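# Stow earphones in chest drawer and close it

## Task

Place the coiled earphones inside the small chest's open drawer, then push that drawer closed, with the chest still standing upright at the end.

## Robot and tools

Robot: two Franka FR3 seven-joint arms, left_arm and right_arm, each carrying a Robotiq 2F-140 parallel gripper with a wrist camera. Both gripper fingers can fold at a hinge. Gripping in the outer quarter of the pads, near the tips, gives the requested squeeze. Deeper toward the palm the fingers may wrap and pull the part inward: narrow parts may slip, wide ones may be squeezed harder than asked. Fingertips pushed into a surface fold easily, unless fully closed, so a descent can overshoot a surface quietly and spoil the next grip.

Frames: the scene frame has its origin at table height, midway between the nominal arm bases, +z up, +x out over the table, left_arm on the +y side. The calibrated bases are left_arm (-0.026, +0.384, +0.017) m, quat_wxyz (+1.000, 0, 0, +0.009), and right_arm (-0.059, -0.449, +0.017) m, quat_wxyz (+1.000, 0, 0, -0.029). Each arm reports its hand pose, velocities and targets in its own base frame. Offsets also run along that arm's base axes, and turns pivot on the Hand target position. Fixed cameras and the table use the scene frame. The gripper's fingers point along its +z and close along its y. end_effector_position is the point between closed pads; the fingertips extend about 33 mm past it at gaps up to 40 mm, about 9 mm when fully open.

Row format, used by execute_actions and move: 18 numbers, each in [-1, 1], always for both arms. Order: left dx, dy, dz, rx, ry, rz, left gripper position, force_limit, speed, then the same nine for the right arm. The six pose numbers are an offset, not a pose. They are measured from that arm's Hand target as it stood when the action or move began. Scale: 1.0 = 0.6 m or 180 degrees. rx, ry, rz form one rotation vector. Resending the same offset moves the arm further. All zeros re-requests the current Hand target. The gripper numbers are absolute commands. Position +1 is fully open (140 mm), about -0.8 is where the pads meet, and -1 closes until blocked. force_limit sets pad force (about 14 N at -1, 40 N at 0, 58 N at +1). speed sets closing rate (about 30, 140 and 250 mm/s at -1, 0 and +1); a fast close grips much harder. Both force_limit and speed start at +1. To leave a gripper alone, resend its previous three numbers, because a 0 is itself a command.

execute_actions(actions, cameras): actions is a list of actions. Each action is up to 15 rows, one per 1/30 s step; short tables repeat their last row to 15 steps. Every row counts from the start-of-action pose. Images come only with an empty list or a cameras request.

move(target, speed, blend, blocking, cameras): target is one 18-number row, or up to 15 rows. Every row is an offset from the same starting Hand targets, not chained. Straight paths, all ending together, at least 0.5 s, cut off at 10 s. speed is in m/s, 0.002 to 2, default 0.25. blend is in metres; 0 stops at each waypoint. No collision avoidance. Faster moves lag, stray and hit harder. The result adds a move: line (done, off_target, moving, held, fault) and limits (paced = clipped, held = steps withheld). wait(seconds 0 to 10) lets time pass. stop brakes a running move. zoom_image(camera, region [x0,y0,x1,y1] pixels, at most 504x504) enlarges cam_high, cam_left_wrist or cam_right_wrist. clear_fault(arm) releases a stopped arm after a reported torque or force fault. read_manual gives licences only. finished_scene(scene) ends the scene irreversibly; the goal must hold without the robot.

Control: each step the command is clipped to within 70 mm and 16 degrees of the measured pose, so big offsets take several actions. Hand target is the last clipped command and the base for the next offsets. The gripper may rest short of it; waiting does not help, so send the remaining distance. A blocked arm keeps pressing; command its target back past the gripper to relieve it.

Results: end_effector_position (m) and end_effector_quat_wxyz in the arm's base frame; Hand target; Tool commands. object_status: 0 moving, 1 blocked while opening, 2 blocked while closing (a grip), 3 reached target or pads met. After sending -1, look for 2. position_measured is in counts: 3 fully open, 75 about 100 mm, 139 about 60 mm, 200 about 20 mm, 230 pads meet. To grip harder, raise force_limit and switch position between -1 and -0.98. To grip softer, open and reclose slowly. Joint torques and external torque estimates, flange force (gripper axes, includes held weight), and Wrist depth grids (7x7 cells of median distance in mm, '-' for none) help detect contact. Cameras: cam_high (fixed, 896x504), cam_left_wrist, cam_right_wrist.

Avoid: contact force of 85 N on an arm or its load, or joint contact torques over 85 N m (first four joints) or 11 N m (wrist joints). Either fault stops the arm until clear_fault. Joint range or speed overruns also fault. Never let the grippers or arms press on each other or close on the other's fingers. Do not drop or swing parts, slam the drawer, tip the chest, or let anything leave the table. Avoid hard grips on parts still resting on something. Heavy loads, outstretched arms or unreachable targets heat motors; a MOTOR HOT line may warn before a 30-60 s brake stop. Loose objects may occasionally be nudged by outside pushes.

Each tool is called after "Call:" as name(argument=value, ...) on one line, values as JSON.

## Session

Call:
execute_actions(actions=[])

Scene clock: 0.00 s.
left_arm: end_effector_position=(+0.3721, +0.1158, +0.1943) position_measured=3 object_status=3 end_effector_quat_wxyz=(+0.602, +0.677, +0.235, +0.351) | right_arm: end_effector_position=(+0.1607, +0.2546, +0.1449) position_measured=3 object_status=3 end_effector_quat_wxyz=(-0.258, +0.834, +0.435, -0.221)
Joint positions: left_arm=[0.903 0.174 0.298 -2.677 -1.257 1.456 -0.072] | right_arm=[0.729 -0.276 -0.223 -2.659 0.496 1.885 -2.283]
Joint velocities: within noise
Joint torques (N m): no reading
External joint torques (N m): no reading
Flange force (N): no reading
Wrist depth (mm): cam_left_wrist=[274 390 679 - - 1892 2082 / 264 376 681 1936 - - 2015 / 254 351 626 2155 - 2174 2915 / 242 118 527 515 - 137 2503 / - 109 479 468 3490 120 96 / - 305 444 436 4859 - - / - 297 432 429 3442 765 -] | cam_right_wrist=[2266 497 376 302 253 217 191 / 2170 553 414 326 270 229 200 / 2246 621 461 355 289 243 211 / - 124 516 387 310 138 216 / - 107 564 430 336 138 101 / - 100 640 490 360 304 96 / - 2307 - 569 340 320 -]
Hand target: left_arm +0.3721, +0.1158, +0.1943; +0.602, +0.677, +0.235, +0.351 | right_arm +0.1607, +0.2546, +0.1449; -0.258, +0.834, +0.435, -0.221
Tool commands: left_gripper/position=+1.0 left_gripper/force_limit=+1.0 left_gripper/speed=+1.0 right_gripper/position=+1.0 right_gripper/force_limit=+1.0 right_gripper/speed=+1.0

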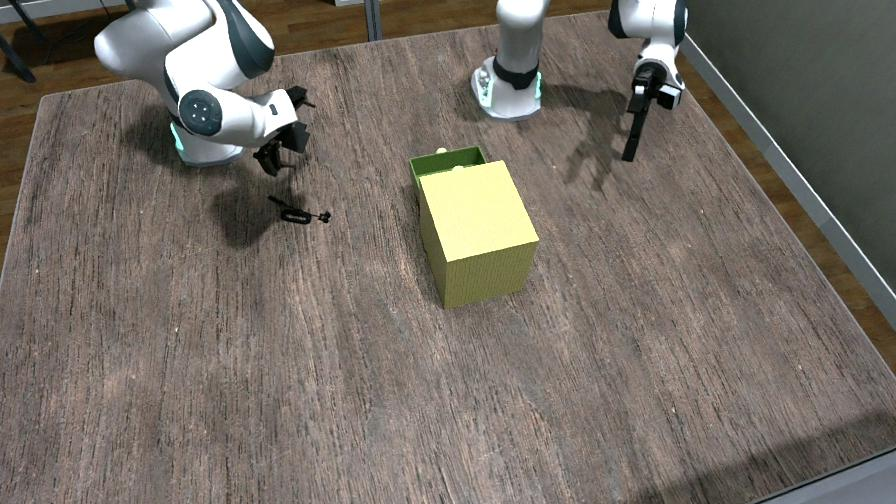

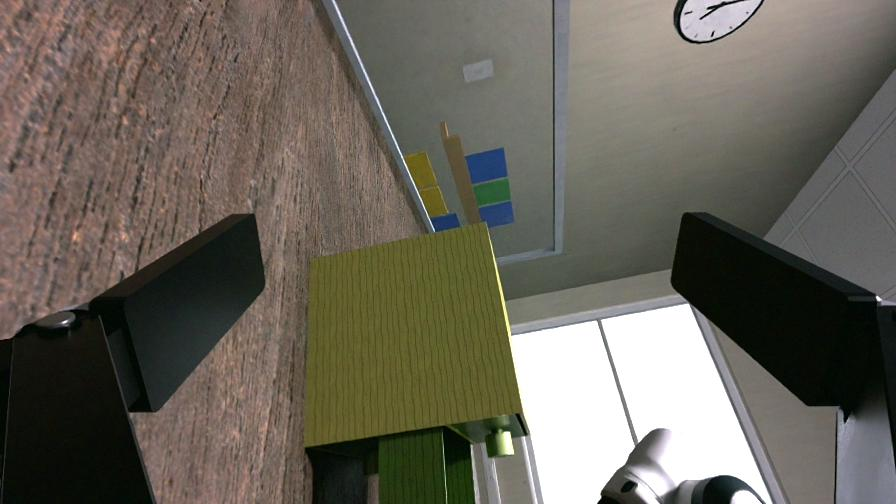

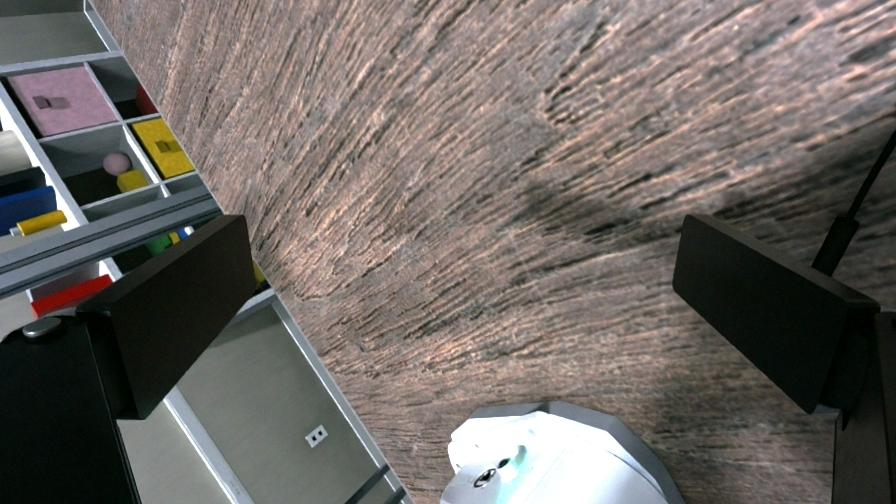

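Call:
zoom_image(camera="cam_high", region=[380, 120, 580, 320])

Call:
zoom_image(camera="cam_high", region=[240, 170, 360, 250])

Call:
zoom_image(camera="cam_left_wrist", region=[280, 200, 600, 504])

Scaled by 2.520 from the camera's 896x504 image, which has a finer 1280x720 frame.

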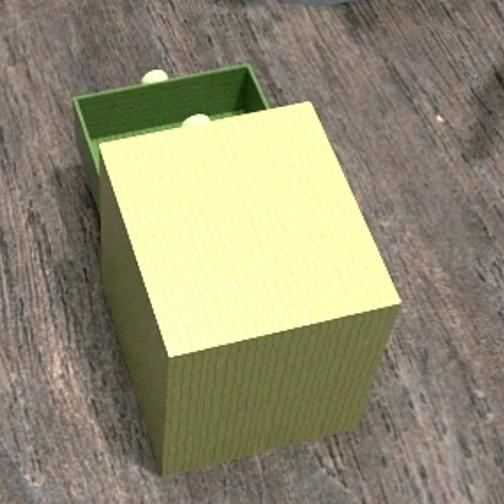

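Scaled by 4.200 from the camera's 896x504 image, which has a finer 1280x720 frame.

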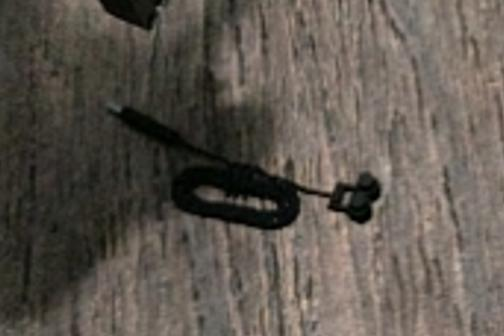

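Scaled by 1.575 from the camera's 896x504 image, which has a finer 1280x720 frame.

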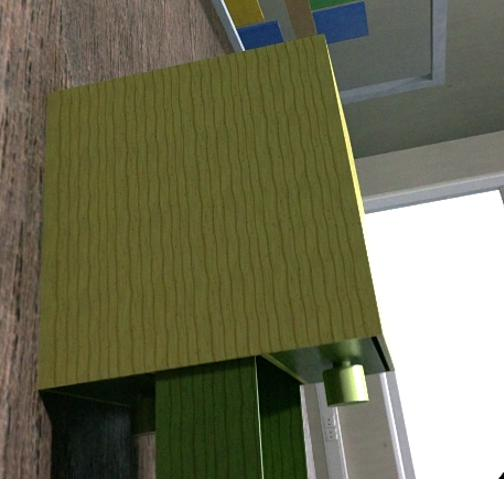

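Call:
move(target=[-0.239, -0.01, 0.03, 0, 0, -0.089, 1, 1, 1, 0.2038, -0.0643, 0.0918, -0.0642, -0.2111, 0.0527, 0.2, 1, 0], speed=0.25, cameras=["all"])

Scene clock: 10.47 s.
left_arm: end_effector_position=(+0.2297, +0.1101, +0.2116) position_measured=3 object_status=3 end_effector_quat_wxyz=(+0.645, +0.704, +0.142, +0.262) | right_arm: end_effector_position=(+0.2820, +0.2160, +0.1996) position_measured=104 object_status=3 end_effector_quat_wxyz=(-0.002, +0.842, +0.539, -0.003)
Joint positions: left_arm=[1.04 0.202 0.422 -2.555 -0.749 1.246 -0.02] | right_arm=[0.566 -0.581 0.081 -2.683 0.056 2.098 -2.105]
Joint velocities: left_arm=[0 -0.001 0.001 -0.001 0.001 -0.002 0.007] | right_arm=[-0.002 -0.001 0 -0.001 0 0.002 0.004]
Joint torques (N m): left_arm=[1.15 -23.16 1.54 12.96 0.07 -2.69 0.37] | right_arm=[-0.53 -12.42 -1.24 24.87 0.81 2.92 0.27]
External joint torques (N m): left_arm=[1.06 1.66 -0.15 1.15 0.47 -0.29 0.27] | right_arm=[-0.51 -0.94 0.41 0.91 0.01 0.34 0.28]
Flange force (N): left_arm=[1.2 -6.9 -8.0] | right_arm=[-0.1 -0.9 -1.7]
Wrist depth (mm): cam_left_wrist=[288 410 621 1982 2294 2528 2212 / 279 387 521 524 - - - / 268 369 508 479 - - 3022 / 258 118 534 - - 137 101 / - 109 522 1539 863 128 96 / - 324 524 1126 2581 815 - / - 317 497 991 968 251 -] | cam_right_wrist=[316 318 320 319 320 319 320 / 334 335 336 334 337 338 337 / 353 353 354 355 356 358 358 / 374 371 149 377 150 374 378 / - 88 390 398 395 94 88 / - - 427 427 427 - - / - - 423 461 456 - -]
Hand target: left_arm +0.2287, +0.1098, +0.2123; +0.645, +0.704, +0.139, +0.264 | right_arm +0.2830, +0.2160, +0.2000; -0.001, +0.844, +0.537, -0.001
Off the commanded pose: left_arm 0.001 m, 0 deg | right_arm 0.001 m, 0 deg.
move: done

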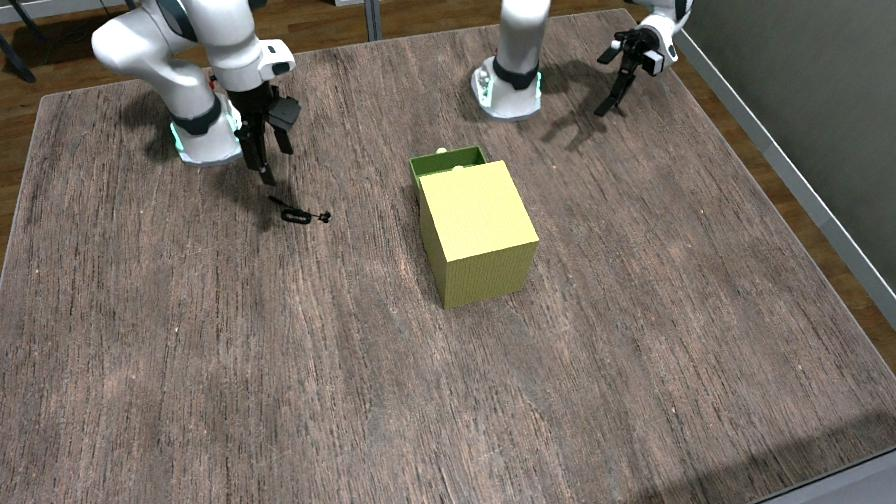

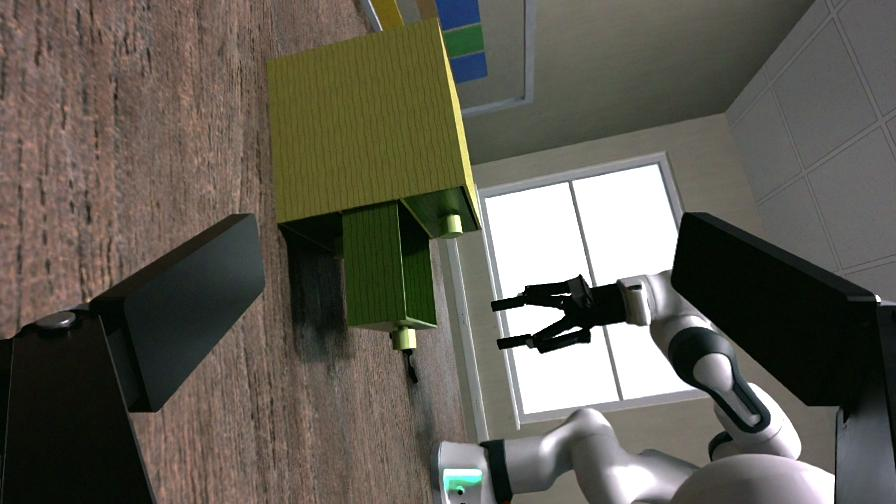

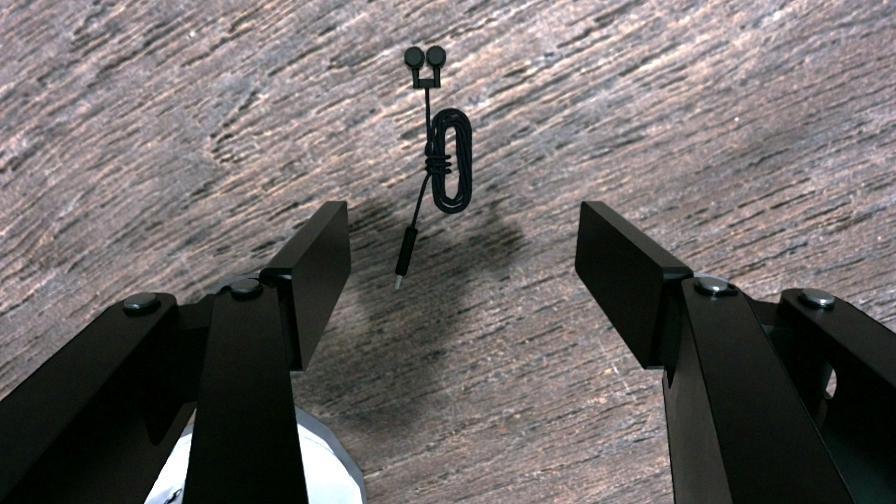

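Call:
move(target=[0, 0, 0, 0, 0, 0, 1, 1, 1, -0.0005, -0.002, -0.26, 0, 0, 0, -0.08, -1, 0], speed=0.15, cameras=["cam_right_wrist"])

Scene clock: 13.17 s.
left_arm: end_effector_position=(+0.2296, +0.1100, +0.2117) position_measured=3 object_status=3 end_effector_quat_wxyz=(+0.645, +0.704, +0.141, +0.263) | right_arm: end_effector_position=(+0.2815, +0.2142, +0.0439) position_measured=139 object_status=3 end_effector_quat_wxyz=(-0.001, +0.843, +0.538, -0.002)
Joint positions: left_arm=[1.04 0.202 0.422 -2.555 -0.749 1.245 -0.018] | right_arm=[0.558 -0.227 0.102 -2.864 0.053 2.634 -2.097]
Joint velocities: left_arm=[within noise] | right_arm=[-0.001 0 0 -0.001 -0.001 0.005 0.002]
Joint torques (N m): left_arm=[0.91 -23.21 1.66 12.93 0.05 -2.67 0.32] | right_arm=[-0.17 -17.65 -0.19 19.56 0.3 2.92 0.17]
External joint torques (N m): left_arm=[0.88 1.58 0.01 1.14 0.45 -0.26 0.21] | right_arm=[-0.18 0.21 0.51 1.45 -0.14 0.32 0.17]
Flange force (N): left_arm=[1.2 -6.5 -7.7] | right_arm=[5.1 1.8 1.6]
Wrist depth (mm): cam_left_wrist=[288 406 624 1921 2503 - - / 278 388 522 510 - 3812 2555 / 271 370 496 503 3260 - - / 259 118 526 731 - 136 101 / - 110 526 911 849 120 96 / - 323 527 1142 797 810 - / - 316 492 968 976 908 -] | cam_right_wrist=[175 175 175 174 176 176 176 / 184 184 184 185 185 186 186 / 194 195 195 191 196 196 196 / 206 206 152 205 152 208 208 / 216 78 94 220 218 93 216 / - - - 235 235 - 74 / - - - 252 252 - -]
Hand target: left_arm +0.2287, +0.1098, +0.2123; +0.645, +0.704, +0.139, +0.264 | right_arm +0.2827, +0.2148, +0.0440; -0.001, +0.844, +0.537, -0.001
Off the commanded pose: left_arm 0.001 m, 0 deg | right_arm 0.001 m, 0 deg.
move: done
Images, in order (width x height): cam_right_wrist 896x504.

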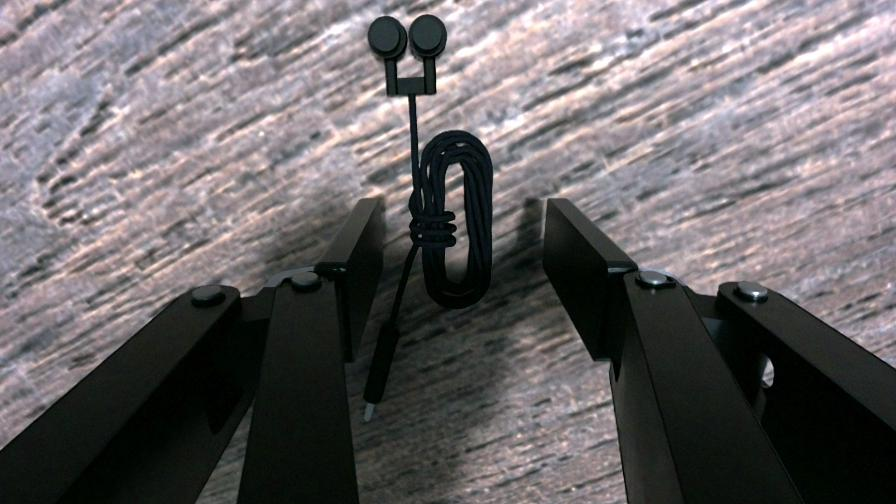

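Call:
move(target=[[0, 0, 0, 0, 0, 0, 1, 1, 1, -0.0083, 0, -0.0392, 0, 0, 0, -0.08, -1, 0]], speed=0.06, cameras=["cam_right_wrist"])

Scene clock: 16.43 s.
left_arm: end_effector_position=(+0.2296, +0.1100, +0.2117) position_measured=3 object_status=3 end_effector_quat_wxyz=(+0.645, +0.704, +0.141, +0.263) | right_arm: end_effector_position=(+0.2773, +0.2146, +0.0208) position_measured=139 object_status=3 end_effector_quat_wxyz=(-0.001, +0.843, +0.538, -0.001)
Joint positions: left_arm=[1.04 0.202 0.422 -2.555 -0.749 1.245 -0.018] | right_arm=[0.557 -0.154 0.111 -2.88 0.049 2.724 -2.086]
Joint velocities: left_arm=[within noise] | right_arm=[0 0 0 0.001 -0.001 0.003 0.002]
Joint torques (N m): left_arm=[0.91 -23.19 1.57 12.89 0.05 -2.66 0.34] | right_arm=[-0.18 -18.73 -0.08 17.52 0.25 2.91 0.11]
External joint torques (N m): left_arm=[0.86 1.52 -0.09 1.16 0.44 -0.25 0.24] | right_arm=[-0.26 0.15 0.34 0.97 -0.11 0.33 0.11]
Flange force (N): left_arm=[1.2 -6.4 -7.5] | right_arm=[3.3 1.3 2.0]
Wrist depth (mm): cam_left_wrist=[288 409 640 1892 - - - / 278 387 502 505 - 2915 - / 269 369 497 495 - - 2555 / 259 118 497 567 - 137 107 / - 109 518 888 849 119 96 / - 323 519 1077 799 849 - / - 316 494 972 972 911 -] | cam_right_wrist=[153 154 154 153 155 155 157 / 162 162 162 162 163 163 163 / 170 171 171 167 172 172 173 / 181 181 152 178 178 183 184 / 189 78 94 193 191 93 190 / - - - 206 206 - 74 / - - - 221 221 - -]
Hand target: left_arm +0.2287, +0.1098, +0.2123; +0.645, +0.704, +0.139, +0.264 | right_arm +0.2777, +0.2148, +0.0205; -0.001, +0.844, +0.537, -0.001
Off the commanded pose: left_arm 0.001 m, 0 deg | right_arm 0.001 m, 0 deg.
move: done
Images, in order (width x height): cam_right_wrist 896x504.

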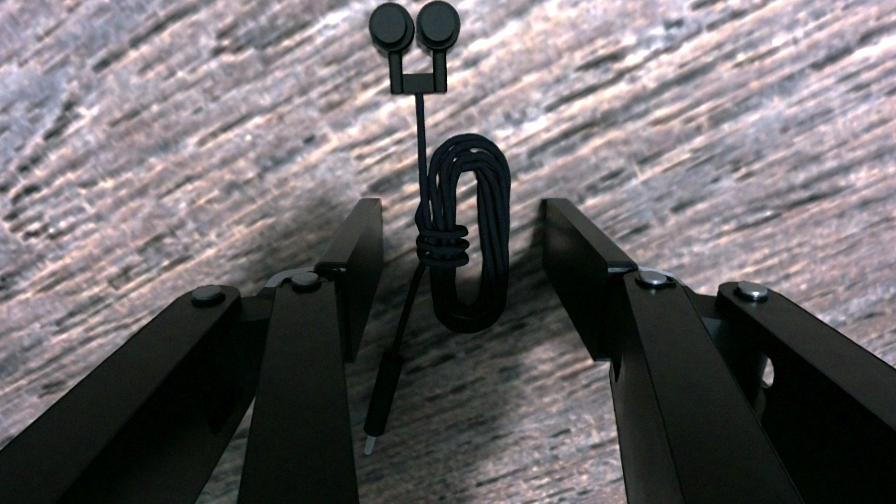

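Call:
move(target=[[0, 0, 0, 0, 0, 0, 1, 1, 1, 0, 0, 0, 0, 0, 0, -1, -1, -1], [0, 0, 0, 0, 0, 0, 1, 1, 1, 0, 0, 0.05, 0, 0, 0, -1, -1, -1], [0, 0, 0, 0, 0, 0, 1, 1, 1, -0.01, 0.05, 0.4, 0, 0, 0, -1, -1, -1]], speed=[0.05, 0.06, 0.2], blend=[0, 0.015, 0], cameras=["all"])

Scene clock: 21.10 s.
left_arm: end_effector_position=(+0.2296, +0.1100, +0.2117) position_measured=3 object_status=3 end_effector_quat_wxyz=(+0.645, +0.704, +0.141, +0.263) | right_arm: end_effector_position=(+0.2725, +0.2444, +0.2601) position_measured=212 object_status=2 end_effector_quat_wxyz=(+0.000, +0.842, +0.540, +0.000)
Joint positions: left_arm=[1.04 0.202 0.422 -2.555 -0.749 1.245 -0.018] | right_arm=[0.596 -0.603 0.117 -2.539 0.071 1.939 -2.044]
Joint velocities: left_arm=[within noise] | right_arm=[0 -0.001 0.001 0 0 -0.005 0.003]
Joint torques (N m): left_arm=[0.89 -23.16 1.57 12.95 0.07 -2.64 0.33] | right_arm=[0.23 -11.86 -1.96 26.55 1.37 2.4 0.22]
External joint torques (N m): left_arm=[0.94 1.6 -0.01 1.19 0.46 -0.23 0.23] | right_arm=[0.23 -0.54 0.38 1.96 0.51 -0.2 0.22]
Flange force (N): left_arm=[1.2 -6.7 -7.9] | right_arm=[3.3 -0.6 -5.0]
Wrist depth (mm): cam_left_wrist=[288 408 681 1998 2338 2406 2193 / 279 388 521 506 - - - / 269 371 497 - 5900 - - / 259 119 508 3022 - 137 107 / - 109 512 1757 866 128 96 / - 325 521 1239 3997 3304 - / - 316 493 972 964 925 -] | cam_right_wrist=[370 371 374 370 377 378 376 / 391 391 395 395 398 397 399 / 413 413 415 409 419 421 422 / 435 436 435 123 438 447 445 / 466 459 - 88 94 461 477 / - - - - 67 - 499 / - - - - - - -]
Hand target: left_arm +0.2287, +0.1098, +0.2123; +0.645, +0.704, +0.139, +0.264 | right_arm +0.2717, +0.2448, +0.2605; -0.001, +0.844, +0.537, -0.001
Off the commanded pose: left_arm 0.001 m, 0 deg | right_arm 0.001 m, 0 deg.
move: done

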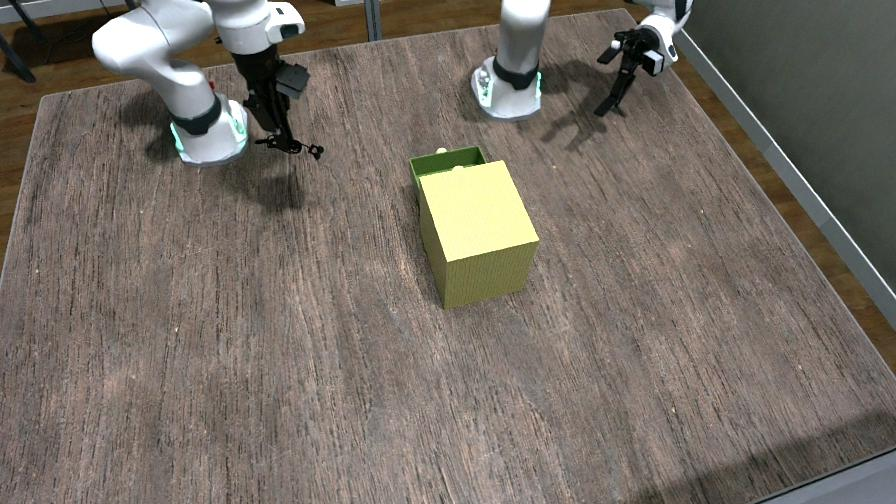

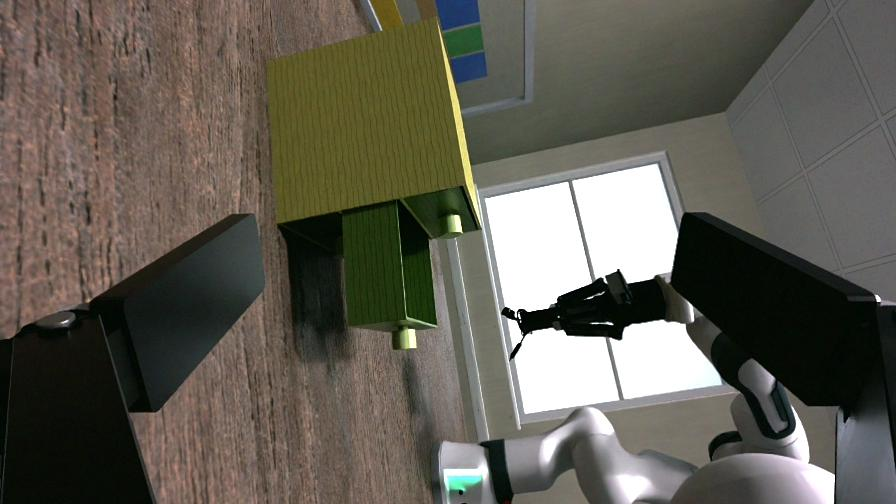

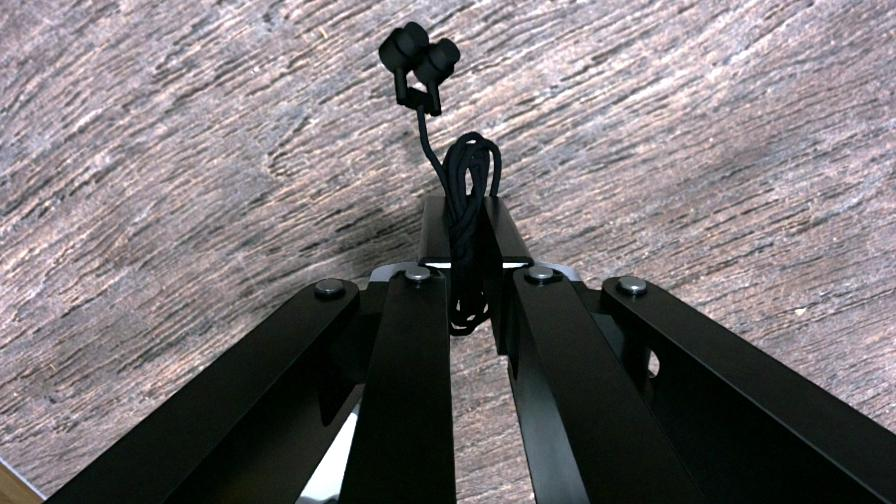

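Call:
move(target=[0, 0, 0, 0, 0, 0, 1, 1, 1, 0.054, 0.5513, 0.0333, 0, 0, -0.0928, -1, -1, -1], speed=0.2, cameras=["all"])

Scene clock: 28.57 s.
left_arm: end_effector_position=(+0.2296, +0.1100, +0.2117) position_measured=3 object_status=3 end_effector_quat_wxyz=(+0.645, +0.704, +0.141, +0.263) | right_arm: end_effector_position=(+0.3036, +0.5762, +0.2808) position_measured=212 object_status=2 end_effector_quat_wxyz=(-0.002, +0.911, +0.412, +0.000)
Joint positions: left_arm=[1.04 0.202 0.422 -2.555 -0.749 1.245 -0.018] | right_arm=[0.748 0.313 0.399 -1.521 -0.12 1.812 -1.262]
Joint velocities: left_arm=[within noise] | right_arm=[0 0.001 0 0.001 0 0 0.005]
Joint torques (N m): left_arm=[0.9 -23.2 1.61 12.9 0.07 -2.65 0.32] | right_arm=[0.98 -40.23 3.77 26.51 0.82 2.38 0.25]
External joint torques (N m): left_arm=[0.79 1.45 -0.1 1.18 0.45 -0.26 0.22] | right_arm=[0.96 0.1 -0.3 1.8 -0.01 -0.28 0.25]
Flange force (N): left_arm=[1.3 -6.2 -7.4] | right_arm=[10.6 -3.9 -5.0]
Wrist depth (mm): cam_left_wrist=[288 409 609 2273 2406 - - / 280 387 526 504 - - - / 270 370 494 484 2503 - 469 / 259 118 515 645 547 137 484 / - 110 529 1186 - 120 96 / - 324 527 1180 3349 891 - / - 318 492 976 968 258 -] | cam_right_wrist=[386 387 384 175 199 198 199 / 408 407 347 230 209 209 416 / 420 430 428 164 365 438 438 / 448 454 456 119 455 464 466 / 482 478 - 94 94 479 493 / - - - - 67 - 520 / - - - - - - -]
Hand target: left_arm +0.2287, +0.1098, +0.2123; +0.645, +0.704, +0.139, +0.264 | right_arm +0.3041, +0.5756, +0.2805; -0.001, +0.913, +0.409, -0.001
Off the commanded pose: left_arm 0.001 m, 0 deg | right_arm 0.001 m, 0 deg.
move: done

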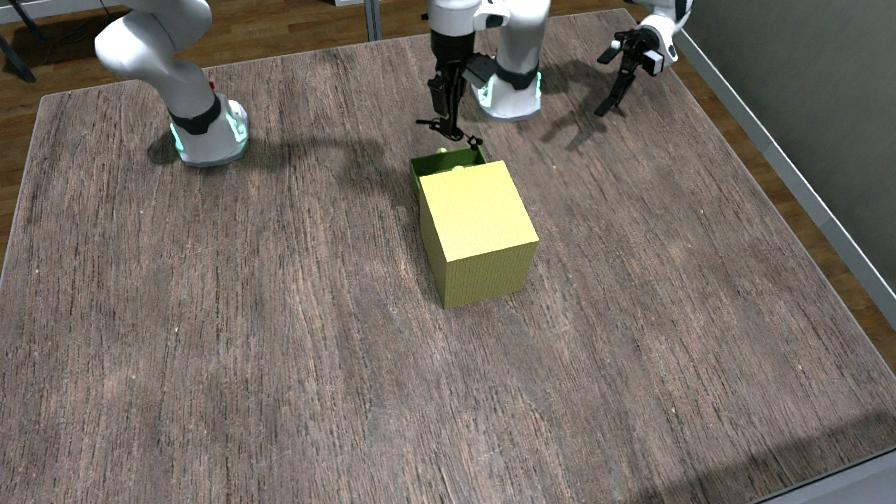

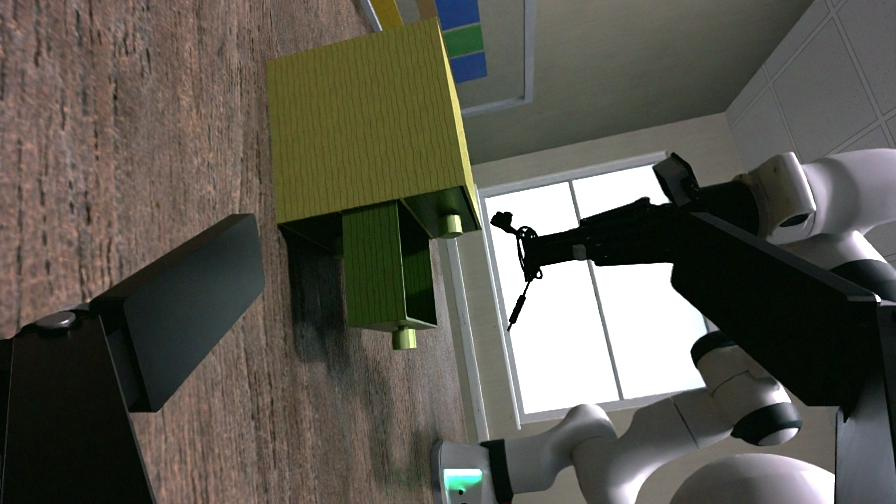

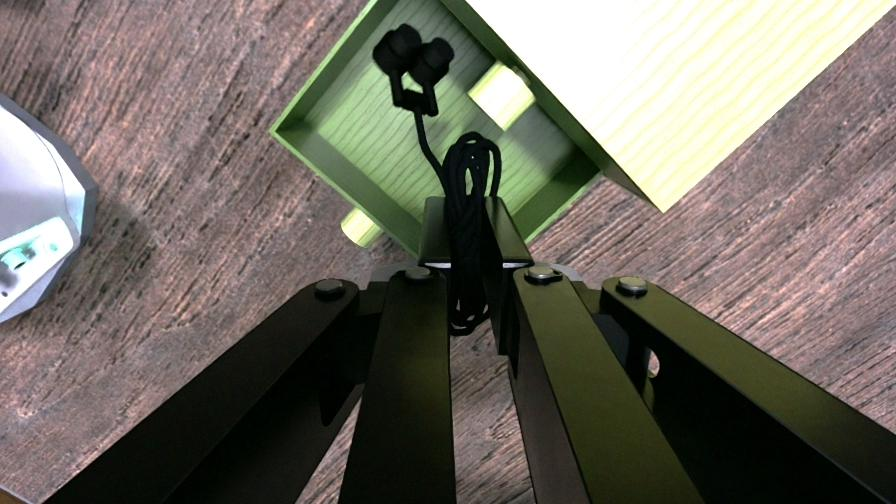

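Call:
move(target=[0, 0, 0, 0, 0, 0, 1, 1, 1, -0.0028, 0.0215, 0, -0.0039, -0.0556, 0.081, -1, -1, -1], speed=0.15, cameras=["cam_left_wrist", "cam_right_wrist"])

Call:
zoom_image(camera="cam_left_wrist", region=[330, 150, 650, 370])

Scene clock: 36.63 s.
left_arm: end_effector_position=(+0.2296, +0.1100, +0.2117) position_measured=3 object_status=3 end_effector_quat_wxyz=(+0.645, +0.704, +0.141, +0.263) | right_arm: end_effector_position=(+0.3016, +0.5879, +0.2789) position_measured=212 object_status=2 end_effector_quat_wxyz=(+0.041, +0.852, +0.517, +0.074)
Joint positions: left_arm=[1.04 0.202 0.422 -2.555 -0.749 1.245 -0.018] | right_arm=[0.785 0.268 0.431 -1.614 -0.282 1.915 -1.374]
Joint velocities: left_arm=[within noise] | right_arm=[-0.001 0.001 0.001 0 0 0 -0.006]
Joint torques (N m): left_arm=[0.84 -23.27 1.59 12.95 0.05 -2.65 0.3] | right_arm=[-0.16 -39.78 4.04 25.72 0.42 2.95 -0.15]
External joint torques (N m): left_arm=[0.79 1.63 -0.08 1.07 0.45 -0.25 0.2] | right_arm=[-0.24 -1.35 0.25 1.02 -0.15 0.21 -0.17]
Flange force (N): left_arm=[1.2 -6.6 -7.4] | right_arm=[-0.2 0.8 -2.1]
Wrist depth (mm): cam_left_wrist=[287 405 604 1998 2316 - - / 278 387 523 497 - - - / 269 373 497 - - 4505 2118 / 259 118 538 - 521 137 439 / - 109 526 2985 - 120 96 / - 325 521 1111 3059 - - / - 317 488 983 976 247 -] | cam_right_wrist=[356 368 380 219 210 220 232 / 369 380 - 240 220 230 241 / 383 397 - 350 234 240 502 / 397 412 419 113 245 500 527 / 416 421 - 88 94 524 552 / - - - - 67 - 585 / - - - - - - -]
Hand target: left_arm +0.2287, +0.1098, +0.2123; +0.645, +0.704, +0.139, +0.264 | right_arm +0.3024, +0.5885, +0.2805; +0.040, +0.850, +0.520, +0.076
Off the commanded pose: left_arm 0.001 m, 0 deg | right_arm 0.002 m, 1 deg.
move: done
Images, in order (width x height): cam_left_wrist 896x504, cam_right_wrist 896x504.

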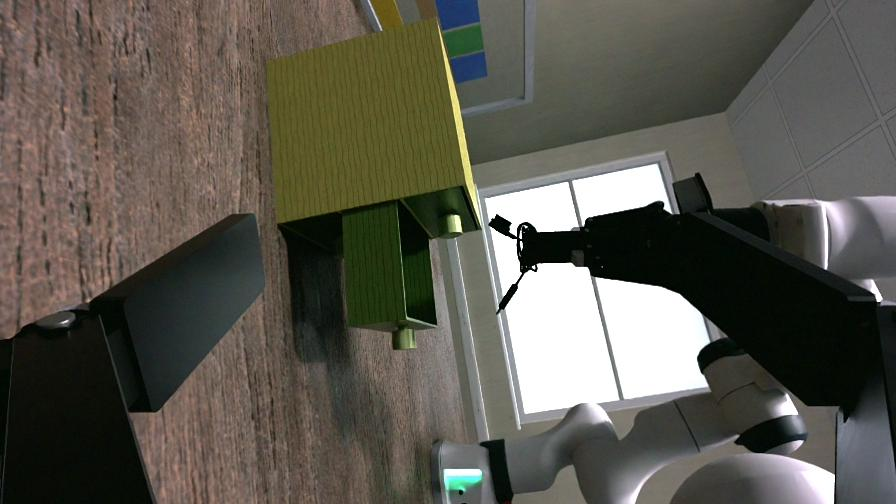

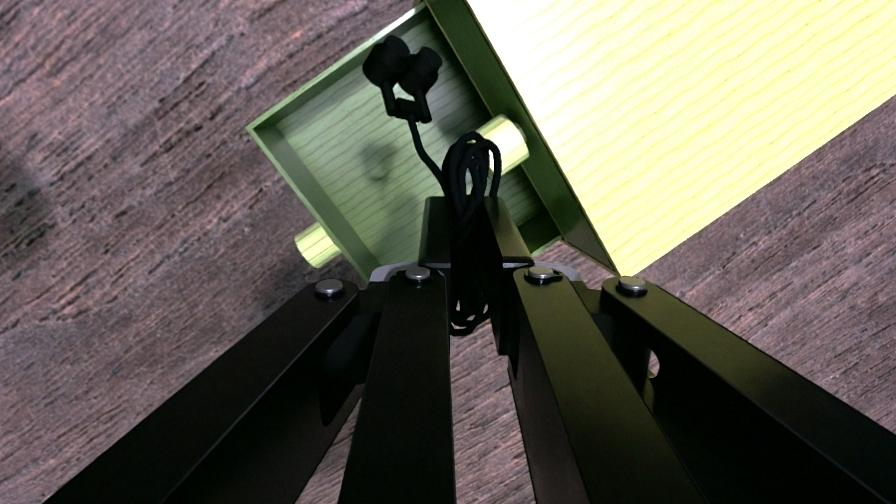

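Scaled by 1.575 from the camera's 896x504 image, which has a finer 1280x720 frame.

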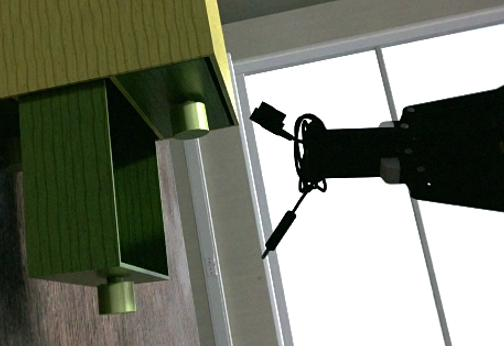

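Call:
move(target=[[0, 0, 0, 0, 0, 0, 1, 1, 1, 0.0067, -0.001, -0.2, 0, 0, 0, -1, -1, -1]], speed=0.12, cameras=["cam_left_wrist", "cam_right_wrist"])

Call:
zoom_image(camera="cam_left_wrist", region=[330, 150, 650, 370])

Scene clock: 40.93 s.
left_arm: end_effector_position=(+0.2296, +0.1100, +0.2117) position_measured=3 object_status=3 end_effector_quat_wxyz=(+0.645, +0.704, +0.141, +0.263) | right_arm: end_effector_position=(+0.3054, +0.5867, +0.1590) position_measured=212 object_status=2 end_effector_quat_wxyz=(+0.041, +0.849, +0.522, +0.073)
Joint positions: left_arm=[1.04 0.202 0.422 -2.555 -0.749 1.245 -0.018] | right_arm=[0.79 0.359 0.399 -1.798 -0.353 2.176 -1.317]
Joint velocities: left_arm=[within noise] | right_arm=[0 0.001 0 -0.001 0.001 0.002 0.006]
Joint torques (N m): left_arm=[0.84 -23.16 1.6 12.94 0.07 -2.66 0.3] | right_arm=[1.05 -41.14 4.52 25 0.47 2.99 0.28]
External joint torques (N m): left_arm=[0.76 1.64 -0.1 1.13 0.46 -0.26 0.19] | right_arm=[0.97 -0.53 -0.34 1.24 -0.14 0.25 0.26]
Flange force (N): left_arm=[1.4 -6.7 -7.6] | right_arm=[4.6 -1.6 -0.6]
Wrist depth (mm): cam_left_wrist=[288 405 681 2232 2338 - - / 278 388 524 3059 2950 - - / 270 374 500 502 5900 - - / 259 118 541 543 515 137 461 / - 109 519 1233 - 120 96 / - 324 525 1169 4347 882 - / - 316 493 964 968 259 -] | cam_right_wrist=[255 263 195 - 125 98 102 / 264 198 - - 141 105 107 / 274 285 232 160 129 115 112 / 286 295 195 113 118 138 118 / 297 305 - 88 94 138 125 / 306 - - - 67 - 130 / - - - - - - -]
Hand target: left_arm +0.2287, +0.1098, +0.2123; +0.645, +0.704, +0.139, +0.264 | right_arm +0.3064, +0.5879, +0.1605; +0.040, +0.850, +0.520, +0.076
Off the commanded pose: left_arm 0.001 m, 0 deg | right_arm 0.002 m, 0 deg.
move: done
Images, in order (width x height): cam_left_wrist 896x504, cam_right_wrist 896x504.

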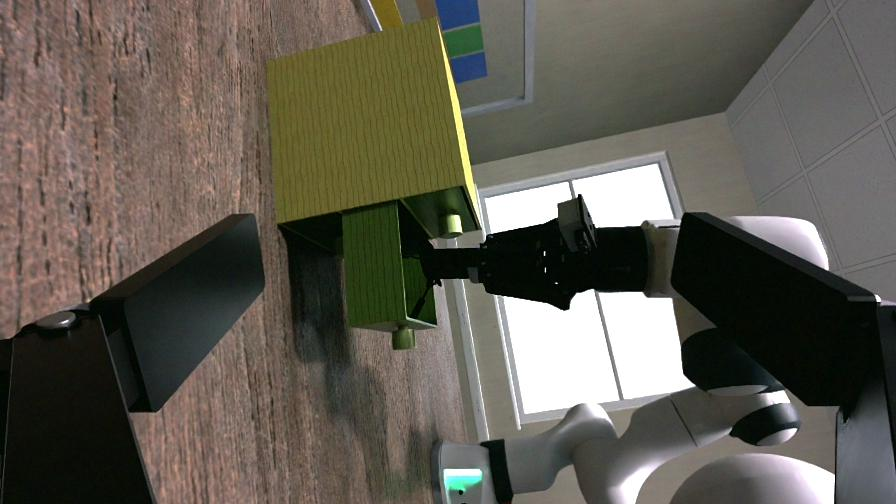

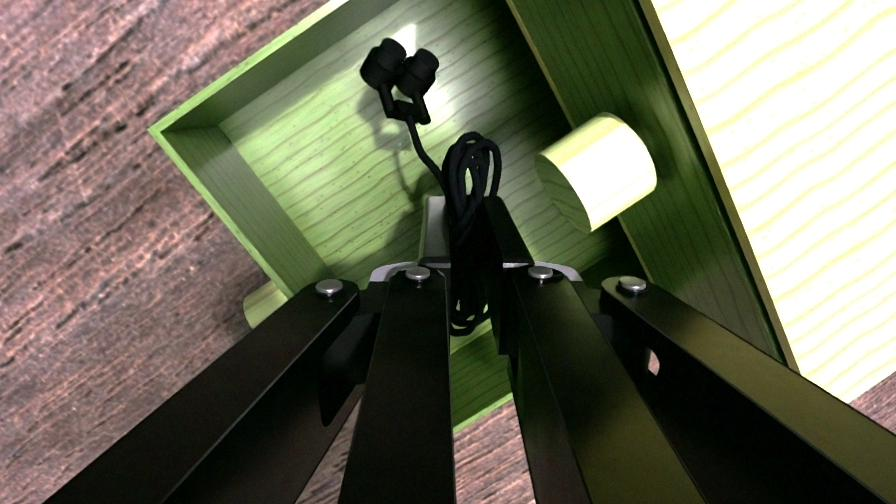

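Scaled by 1.575 from the camera's 896x504 image, which has a finer 1280x720 frame.

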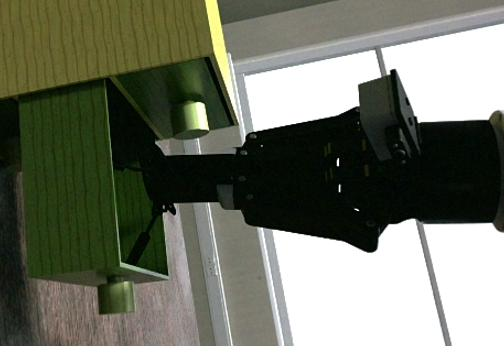

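Call:
move(target=[[0, 0, 0, 0, 0, 0, 1, 1, 1, -0.0057, -0.017, -0.01, 0.0017, -0.0294, 0, -1, -1, -1], [0, 0, 0, 0, 0, 0, 1, 1, 1, -0.0057, -0.017, -0.109, 0.0017, -0.0294, 0, -1, -1, -1]], speed=[0.06, 0.06], blend=0.01, cameras=["cam_left_wrist", "cam_right_wrist"])

Call:
zoom_image(camera="cam_left_wrist", region=[330, 150, 650, 370])

Scene clock: 45.73 s.
left_arm: end_effector_position=(+0.2296, +0.1100, +0.2117) position_measured=3 object_status=3 end_effector_quat_wxyz=(+0.645, +0.704, +0.141, +0.263) | right_arm: end_effector_position=(+0.3036, +0.5781, +0.0968) position_measured=212 object_status=2 end_effector_quat_wxyz=(+0.062, +0.845, +0.519, +0.117)
Joint positions: left_arm=[1.04 0.202 0.422 -2.555 -0.749 1.245 -0.018] | right_arm=[0.867 0.386 0.322 -1.938 -0.517 2.362 -1.152]
Joint velocities: left_arm=[within noise] | right_arm=[0 -0.001 0.001 0 0 0.002 0.006]
Joint torques (N m): left_arm=[0.88 -23.23 1.63 12.94 0.07 -2.66 0.36] | right_arm=[1.2 -40.11 4.1 22.47 0.59 2.81 0.23]
External joint torques (N m): left_arm=[0.88 1.5 0.01 1.18 0.46 -0.26 0.25] | right_arm=[1.26 0.47 -0.11 0.28 -0.02 0.19 0.2]
Flange force (N): left_arm=[1.1 -6.3 -7.6] | right_arm=[2.5 -2.5 1.6]
Wrist depth (mm): cam_left_wrist=[289 408 613 2136 - 2608 - / 278 387 522 515 - - - / 271 369 504 497 - - - / 258 118 529 547 490 137 106 / - 110 521 542 490 128 96 / - 323 522 1054 918 599 - / - 316 493 968 968 251 -] | cam_right_wrist=[- 119 150 150 170 101 - / - 153 158 167 - - - / - 157 164 - - - - / 216 - 171 123 - - 104 / 223 227 - 94 94 - 118 / - - - - 67 - 125 / - - - - - - -]
Hand target: left_arm +0.2287, +0.1098, +0.2123; +0.645, +0.704, +0.139, +0.264 | right_arm +0.3030, +0.5777, +0.0951; +0.062, +0.846, +0.517, +0.117
Off the commanded pose: left_arm 0.001 m, 0 deg | right_arm 0.002 m, 0 deg.
move: done
Images, in order (width x height): cam_left_wrist 896x504, cam_right_wrist 896x504.

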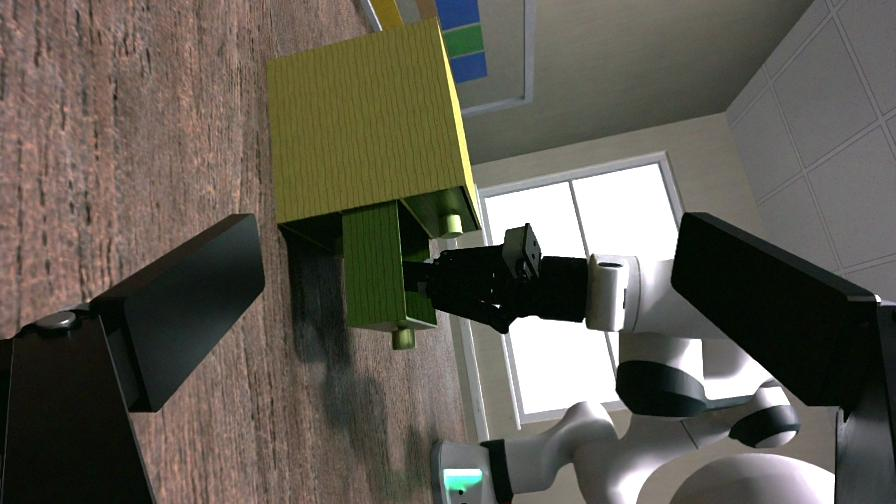

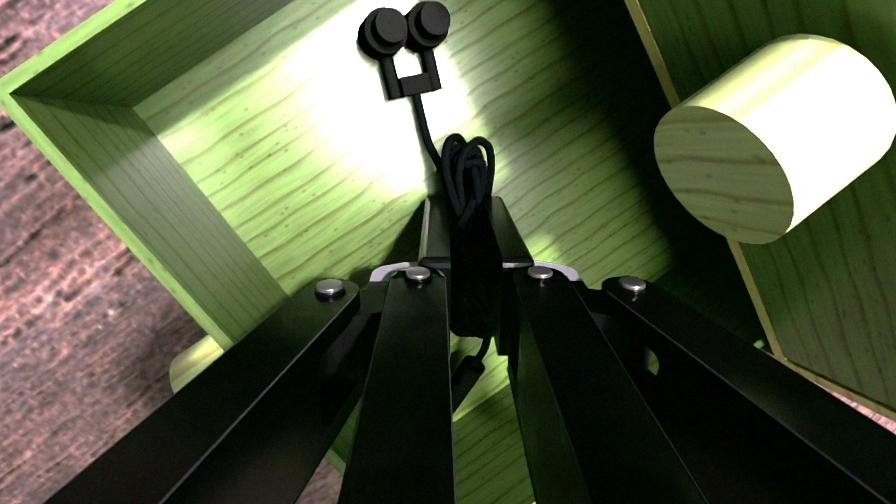

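Scaled by 1.575 from the camera's 896x504 image, which has a finer 1280x720 frame.

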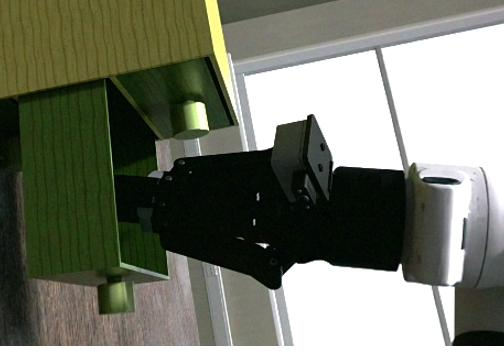

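Call:
move(target=[0, 0, 0, 0, 0, 0, 1, 1, 1, 0, 0, 0, 0, 0, 0, -0.32, -1, -1], speed=0.05, cameras=["cam_right_wrist"])

Scene clock: 47.43 s.
left_arm: end_effector_position=(+0.2296, +0.1100, +0.2117) position_measured=3 object_status=3 end_effector_quat_wxyz=(+0.645, +0.704, +0.141, +0.263) | right_arm: end_effector_position=(+0.3031, +0.5779, +0.0961) position_measured=169 object_status=0 end_effector_quat_wxyz=(+0.062, +0.845, +0.518, +0.117)
Joint positions: left_arm=[1.04 0.202 0.422 -2.555 -0.749 1.245 -0.018] | right_arm=[0.867 0.386 0.322 -1.939 -0.517 2.363 -1.149]
Joint torques (N m): left_arm=[0.91 -23.19 1.61 12.94 0.07 -2.66 0.32] | right_arm=[1.02 -40.47 4.13 22.87 0.59 2.77 0.2]
External joint torques (N m): left_arm=[0.81 1.61 -0.11 1.12 0.46 -0.26 0.22] | right_arm=[1.07 0.25 -0.11 0.6 -0.02 0.14 0.18]
Flange force (N): left_arm=[1.3 -6.6 -7.5] | right_arm=[3.4 -2.2 1.1]
Wrist depth (mm): cam_left_wrist=[287 408 629 2136 - - - / 278 388 526 496 - - - / 270 370 501 491 - - - / 259 118 502 570 511 137 - / - 109 517 535 497 128 96 / - 325 525 1291 3218 528 - / - 318 497 987 960 251 -] | cam_right_wrist=[- 111 - 149 - 95 - / - - - 168 176 - - / - - - 162 181 - - / 215 - 168 171 114 124 104 / 221 - 92 182 - 91 113 / - - - - - - - / - - - - - - -]
Hand target: left_arm +0.2287, +0.1098, +0.2123; +0.645, +0.704, +0.139, +0.264 | right_arm +0.3030, +0.5777, +0.0951; +0.062, +0.846, +0.517, +0.117
Off the commanded pose: left_arm 0.001 m, 0 deg | right_arm 0.001 m, 0 deg.
move: done
Images, in order (width x height): cam_right_wrist 896x504.

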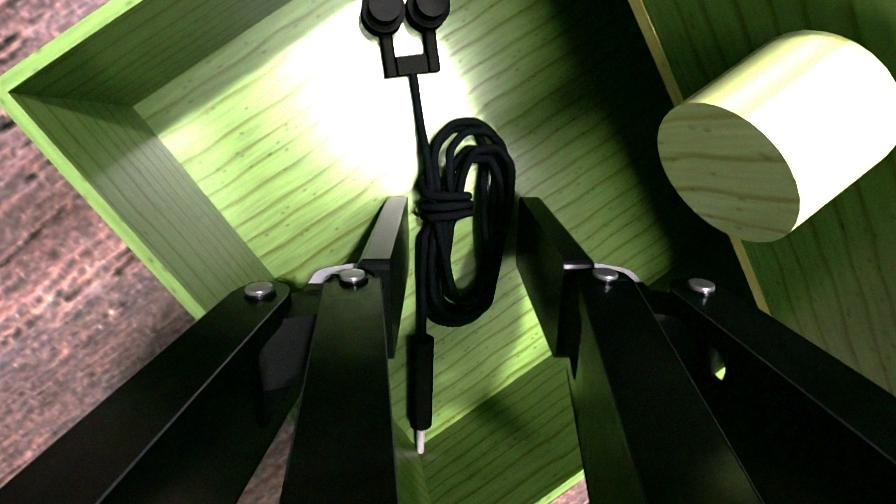

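Call:
move(target=[[0, 0, 0, 0, 0, 0, 1, 1, 1, -0.03, -0.0019, 0.11, 0, 0, 0, -0.32, -1, -1], [0, 0, 0, 0, 0, 0, 1, 1, 1, -0.0874, -0.0055, 0.3223, 0, 0, 0, -0.32, -1, -1]], speed=[0.06, 0.15], blend=0.02, cameras=["all"])

Scene clock: 54.00 s.
left_arm: end_effector_position=(+0.2296, +0.1100, +0.2117) position_measured=3 object_status=3 end_effector_quat_wxyz=(+0.645, +0.704, +0.141, +0.263) | right_arm: end_effector_position=(+0.2517, +0.5747, +0.2892) position_measured=169 object_status=3 end_effector_quat_wxyz=(+0.062, +0.847, +0.514, +0.119)
Joint positions: left_arm=[1.04 0.202 0.422 -2.555 -0.749 1.245 -0.018] | right_arm=[0.875 0.117 0.414 -1.795 -0.326 1.979 -1.258]
Joint velocities: left_arm=[within noise] | right_arm=[0.001 -0.001 0 0 0.001 -0.005 -0.005]
Joint torques (N m): left_arm=[0.89 -23.21 1.62 12.96 0.06 -2.66 0.32] | right_arm=[0.46 -33.73 1.9 26.51 0.95 2.41 -0.28]
External joint torques (N m): left_arm=[0.81 1.61 -0.07 1.18 0.45 -0.26 0.21] | right_arm=[0.43 -0.31 0.29 1.84 0.52 -0.27 -0.3]
Flange force (N): left_arm=[1.4 -6.7 -7.7] | right_arm=[6.7 -0.4 -4.3]
Wrist depth (mm): cam_left_wrist=[289 406 606 1951 - 2478 - / 278 390 - 503 - - - / 269 371 487 499 - - - / 259 118 501 559 567 137 108 / - 109 527 1849 516 128 96 / - 326 527 1041 2816 960 - / - 316 492 964 968 854 -] | cam_right_wrist=[355 372 390 - 241 248 - / 365 384 399 - 257 264 541 / 375 395 412 - 293 523 564 / 386 406 423 386 166 541 591 / 393 78 93 478 - 93 614 / - - - 497 - - - / - - - 517 - - -]
Hand target: left_arm +0.2287, +0.1098, +0.2123; +0.645, +0.704, +0.139, +0.264 | right_arm +0.2506, +0.5744, +0.2884; +0.062, +0.846, +0.517, +0.117
Off the commanded pose: left_arm 0.001 m, 0 deg | right_arm 0.001 m, 0 deg.
move: done

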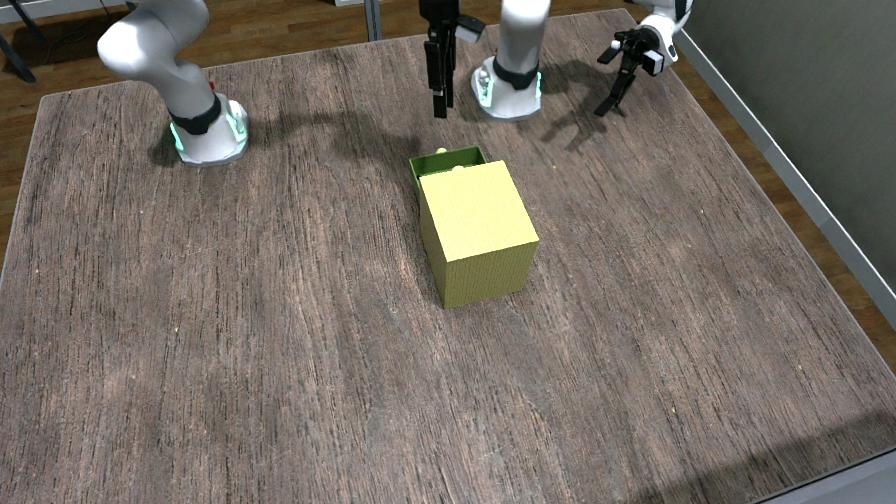

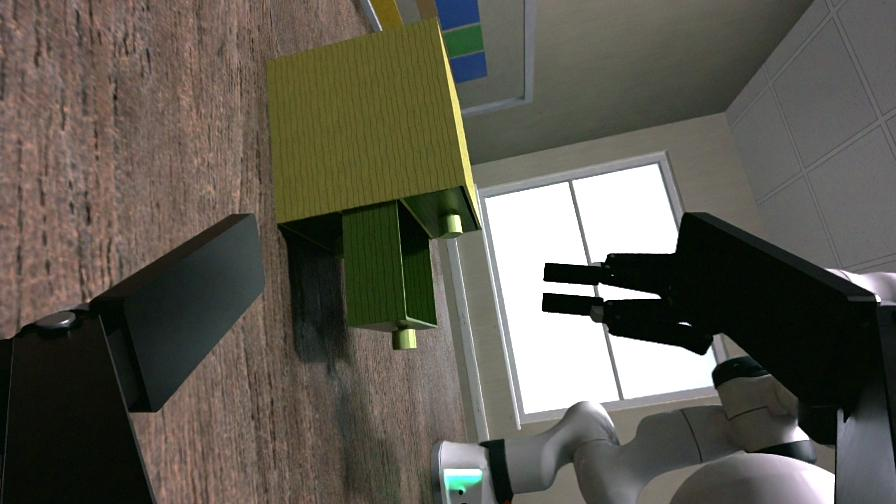

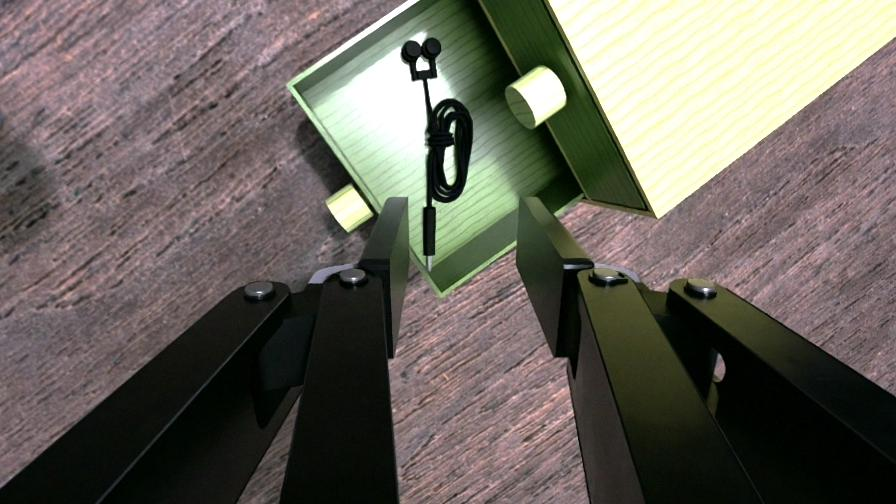

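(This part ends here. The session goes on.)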